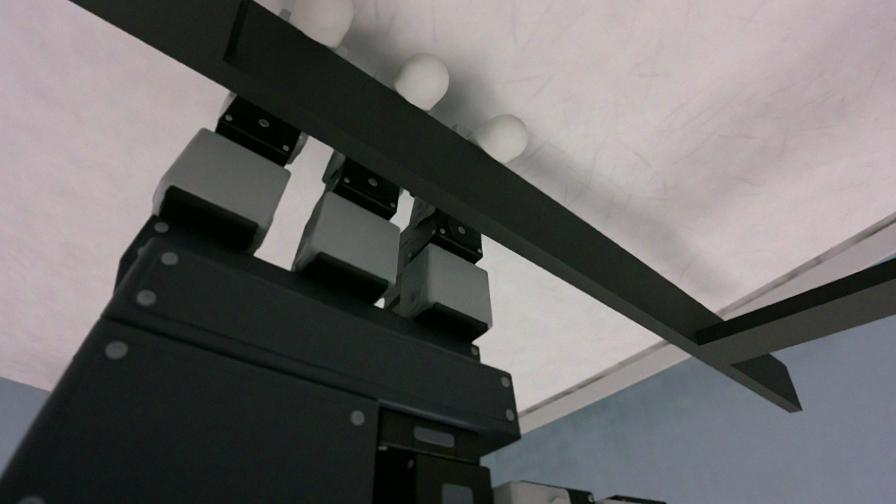

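>>> move(arm4={"joints": {"joint2_rad": 1.62, "joint3_rad": 1.53, "joint4_rad": -1.40}, "min_time_s": 2}, arm3={"joints": {"joint2_rad": 1.62, "joint3_rad": 1.50, "joint4_rad": -1.25}, "min_time_s": 2}, cameras=["arm3_cam_wrist", "arm4_cam_wrist"])

Scene clock: 509.10 s.
Joint torques (N m): arm1=[1.73 -13.16 10.04 -0.01 0.04 0.2] | arm2=[0.21 -8.29 10.22 0.98 0.21 -0.11] | arm3=[1.32 -31.44 15.46 -1.62 -0.56 -0.18] | arm4=[-2.02 -18.61 13.38 -0.1 -0.13 -0.05] | arm5=[-2.32 -4.31 4.41 0.5 0.93 0.17] | arm6=[0.85 -7.53 13.93 -0.12 0.28 0.12] | arm7=[-1.03 -15.38 4.63 0.96 0.62 -0.19] | arm8=[0.26 -14.56 14.11 -0.27 0.15 0.07]
Motor temperatures (°C): arm1=[34 37 47 29 30 30] | arm2=[35 34 43 33 30 33] | arm3=[35 39 44 31 34 31] | arm4=[32 39 50 32 29 32] | arm5=[32 33 47 29 34 28] | arm6=[30 35 51 29 30 30] | arm7=[36 37 36 30 33 29] | arm8=[33 39 53 31 29 29]
Heat: arm1: hottest joint3_rad 47 °C; arm2: hottest joint3_rad 43 °C; arm3: hottest joint3_rad 44 °C; arm4: hottest joint3_rad 50 °C; arm5: hottest joint3_rad 47 °C; arm6: hottest joint3_rad 51 °C; arm7: hottest joint2_rad 37 °C; arm8: hottest joint3_rad 53 °C.
move: arm3 time_out; arm4 time_out
Joint velocities: within noise
arm1, arm2, arm5, arm7, arm8: as last shown
arm3.joint_positions: joint1_rad=-0.226 joint2_rad=+1.790 joint3_rad=+1.365 joint4_rad=-1.212 joint5_rad=+0.006 joint6_rad=-0.216 hand_index_mcp=+0.769 hand_index_abd=+0.003 hand_index_pip=+0.411 hand_index_dip=-0.720 hand_middle_mcp=+0.754 hand_middle_abd=+0.004 hand_middle_pip=+0.436 hand_middle_dip=-0.669 hand_ring_mcp=+0.759 hand_ring_abd=+0.006 hand_ring_pip=+0.443 hand_ring_dip=-0.625 hand_thumb_cmc=+0.715 hand_thumb_axl=+0.677 hand_thumb_mcp=+0.222 hand_thumb_ipl=+0.168 hand_current_limit=+0.750 hand_speed=-0.600
arm3.joint_status: joint2_rad time_out (moved -0.048 of -0.219); joint3_rad time_out (moved +0.000 of +0.135); the others done
arm3.hand_state: blocked,goal,blocked,blocked,blocked,goal,blocked,blocked,goal,goal,blocked,blocked,goal,goal,goal,goal
arm3.index_mcp_current_ma: 29
arm3.index_abd_current_ma: 0
arm3.index_pip_current_ma: 68
arm3.index_dip_current_ma: 29
arm3.middle_mcp_current_ma: 21
arm3.middle_abd_current_ma: 1
arm3.middle_pip_current_ma: 135
arm3.middle_dip_current_ma: 150
arm3.ring_mcp_current_ma: 14
arm3.ring_abd_current_ma: 2
arm3.ring_pip_current_ma: 156
arm3.ring_dip_current_ma: 313
arm3.thumb_cmc_current_ma: 0
arm3.thumb_axl_current_ma: 0
arm3.thumb_mcp_current_ma: -1
arm3.thumb_ipl_current_ma: 0
arm3.hand_goal_index_mcp: 0.740
arm3.hand_goal_index_abd: 0.000
arm3.hand_goal_index_pip: 0.360
arm3.hand_goal_index_dip: -0.750
arm3.hand_goal_middle_mcp: 0.730
arm3.hand_goal_middle_abd: 0.000
arm3.hand_goal_middle_pip: 0.360
arm3.hand_goal_middle_dip: -0.750
arm3.hand_goal_ring_mcp: 0.740
arm3.hand_goal_ring_abd: 0.000
arm3.hand_goal_ring_pip: 0.360
arm3.hand_goal_ring_dip: -0.750
arm3.hand_goal_thumb_cmc: 0.714
arm3.hand_goal_thumb_axl: 0.678
arm3.hand_goal_thumb_mcp: 0.226
arm3.hand_goal_thumb_ipl: 0.168
arm3.on_its_own: joint2_rad reads +1.790 and still pushes toward +1.620 since a time_out; joint3_rad reads +1.365 and still pushes toward +1.478 since a time_out; hand_index_dip moved -0.031 toward your old target -0.750
arm3.hand: x=-0.5348 y=+0.0863 z=+0.8541 quat_wxyz=(-0.031, +0.999, -0.013, +0.010) (m; scene frame)
arm3.hand_target: x=-0.5363 y=+0.0589 z=+1.0023 quat_wxyz=(+0.089, +0.996, +0.000, -0.011) (m; scene frame)
arm3.hand_status: not commanded
arm4.joint_positions: joint1_rad=-0.142 joint2_rad=+1.700 joint3_rad=+1.437 joint4_rad=-1.377 joint5_rad=-0.013 joint6_rad=-0.106 hand_index_mcp=+0.720 hand_index_abd=+0.003 hand_index_pip=+0.363 hand_index_dip=-0.746 hand_middle_mcp=+0.740 hand_middle_abd=+0.004 hand_middle_pip=+0.381 hand_middle_dip=-0.734 hand_ring_mcp=+0.731 hand_ring_abd=-0.006 hand_ring_pip=+0.410 hand_ring_dip=-0.697 hand_thumb_cmc=+0.715 hand_thumb_axl=+0.677 hand_thumb_mcp=+0.222 hand_thumb_ipl=+0.168 hand_current_limit=+0.750 hand_speed=-0.600
arm4.joint_status: joint3_rad time_out (moved +0.015 of +0.108); the others done
arm4.hand_state: goal,goal,goal,goal,goal,goal,blocked,goal,goal,goal,blocked,blocked,goal,goal,goal,goal
arm4.index_mcp_current_ma: 0
arm4.index_abd_current_ma: 1
arm4.index_pip_current_ma: 2
arm4.index_dip_current_ma: 2
arm4.middle_mcp_current_ma: 27
arm4.middle_abd_current_ma: 2
arm4.middle_pip_current_ma: 28
arm4.middle_dip_current_ma: 18
arm4.ring_mcp_current_ma: 11
arm4.ring_abd_current_ma: -3
arm4.ring_pip_current_ma: 97
arm4.ring_dip_current_ma: 108
arm4.thumb_cmc_current_ma: 0
arm4.thumb_axl_current_ma: 0
arm4.thumb_mcp_current_ma: -3
arm4.thumb_ipl_current_ma: 0
arm4.hand_goal_index_mcp: 0.720
arm4.hand_goal_index_abd: 0.000
arm4.hand_goal_index_pip: 0.360
arm4.hand_goal_index_dip: -0.750
arm4.hand_goal_middle_mcp: 0.720
arm4.hand_goal_middle_abd: 0.000
arm4.hand_goal_middle_pip: 0.360
arm4.hand_goal_middle_dip: -0.750
arm4.hand_goal_ring_mcp: 0.720
arm4.hand_goal_ring_abd: 0.000
arm4.hand_goal_ring_pip: 0.360
arm4.hand_goal_ring_dip: -0.750
arm4.hand_goal_thumb_cmc: 0.714
arm4.hand_goal_thumb_axl: 0.678
arm4.hand_goal_thumb_mcp: 0.226
arm4.hand_goal_thumb_ipl: 0.168
arm4.on_its_own: joint3_rad reads +1.437 and still pushes toward +1.530 since a time_out
arm4.hand: x=-1.1611 y=+0.0728 z=+0.8764 quat_wxyz=(-0.032, +0.999, -0.001, +0.005) (m; scene frame)
arm4.hand_target: x=-1.1626 y=+0.0542 z=+0.9625 quat_wxyz=(+0.042, +0.999, +0.000, -0.001) (m; scene frame)
arm4.hand_status: not commanded
arm6.joint_positions: joint1_rad=+0.180 joint2_rad=+1.233 joint3_rad=+1.035 joint4_rad=-1.448 joint5_rad=-0.003 joint6_rad=+0.206 hand_index_mcp=+0.786 hand_index_abd=+0.002 hand_index_pip=+0.434 hand_index_dip=-0.512 hand_middle_mcp=+0.790 hand_middle_abd=+0.002 hand_middle_pip=+0.434 hand_middle_dip=-0.512 hand_ring_mcp=-0.742 hand_ring_abd=-0.003 hand_ring_pip=+0.966 hand_ring_dip=+0.503 hand_thumb_cmc=+0.713 hand_thumb_axl=+0.677 hand_thumb_mcp=+0.223 hand_thumb_ipl=+0.168 hand_current_limit=+0.750 hand_speed=-0.600
arm6.joint_status: not commanded
arm6.hand_state: goal,goal,goal,goal,goal,goal,goal,goal,goal,goal,overload,goal,goal,goal,goal,goal
arm6.index_mcp_current_ma: -7
arm6.index_abd_current_ma: 2
arm6.index_pip_current_ma: -3
arm6.index_dip_current_ma: -3
arm6.middle_mcp_current_ma: 0
arm6.middle_abd_current_ma: 2
arm6.middle_pip_current_ma: -3
arm6.middle_dip_current_ma: -3
arm6.ring_mcp_current_ma: 17
arm6.ring_abd_current_ma: -3
arm6.ring_pip_current_ma: 0
arm6.ring_dip_current_ma: 5
arm6.thumb_cmc_current_ma: -1
arm6.thumb_axl_current_ma: -1
arm6.thumb_mcp_current_ma: -7
arm6.thumb_ipl_current_ma: 0
arm6.hand_goal_index_mcp: 0.790
arm6.hand_goal_index_abd: 0.000
arm6.hand_goal_index_pip: 0.436
arm6.hand_goal_index_dip: -0.510
arm6.hand_goal_middle_mcp: 0.790
arm6.hand_goal_middle_abd: 0.000
arm6.hand_goal_middle_pip: 0.436
arm6.hand_goal_middle_dip: -0.510
arm6.hand_goal_ring_mcp: -0.750
arm6.hand_goal_ring_abd: 0.000
arm6.hand_goal_ring_pip: 0.576
arm6.hand_goal_ring_dip: 0.500
arm6.hand_goal_thumb_cmc: 0.714
arm6.hand_goal_thumb_axl: 0.678
arm6.hand_goal_thumb_mcp: 0.226
arm6.hand_goal_thumb_ipl: 0.168
arm6.hand: x=-0.4945 y=-0.2666 z=+0.9690 quat_wxyz=(+0.005, +0.000, +0.999, -0.032) (m; scene frame)
arm6.hand_target: x=-0.4997 y=-0.2515 z=+0.9998 quat_wxyz=(+0.000, +0.000, +1.000, +0.000) (m; scene frame)
arm6.hand_status: not commanded
pictures: arm3_cam_wrist, arm4_cam_wrist
Images, in order (width x height): arm3_cam_wrist 896x504, arm4_cam_wrist 896x504.

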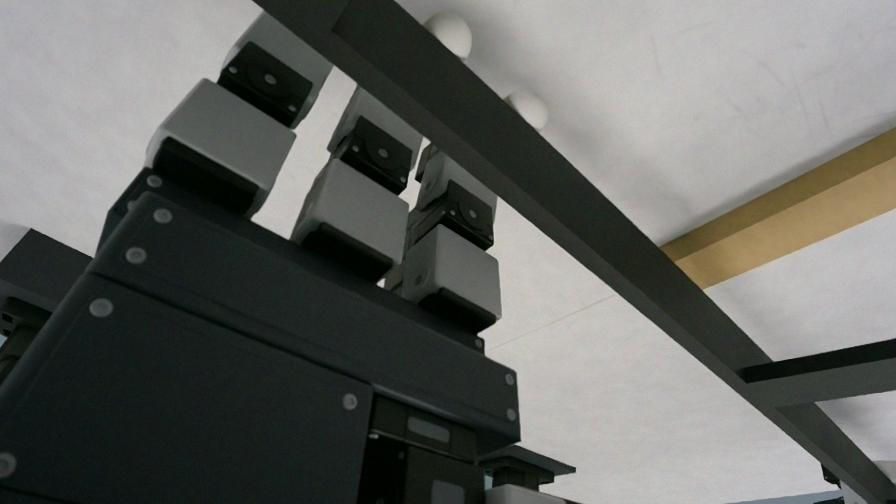

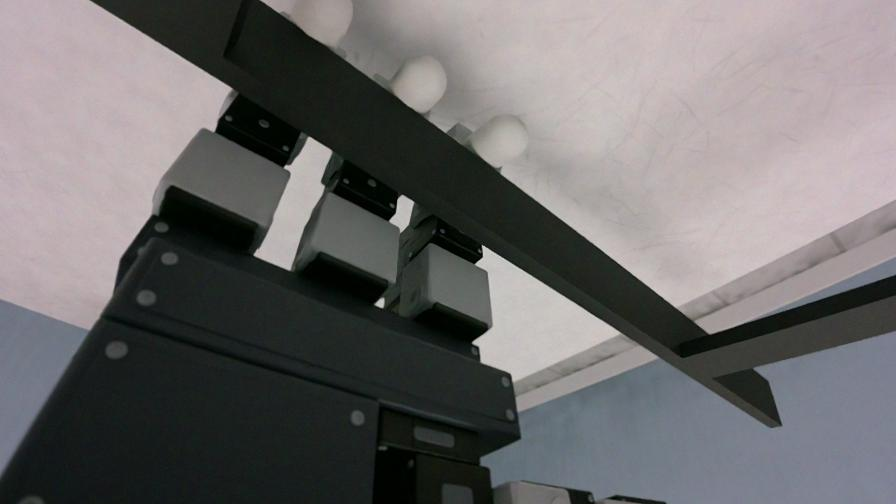

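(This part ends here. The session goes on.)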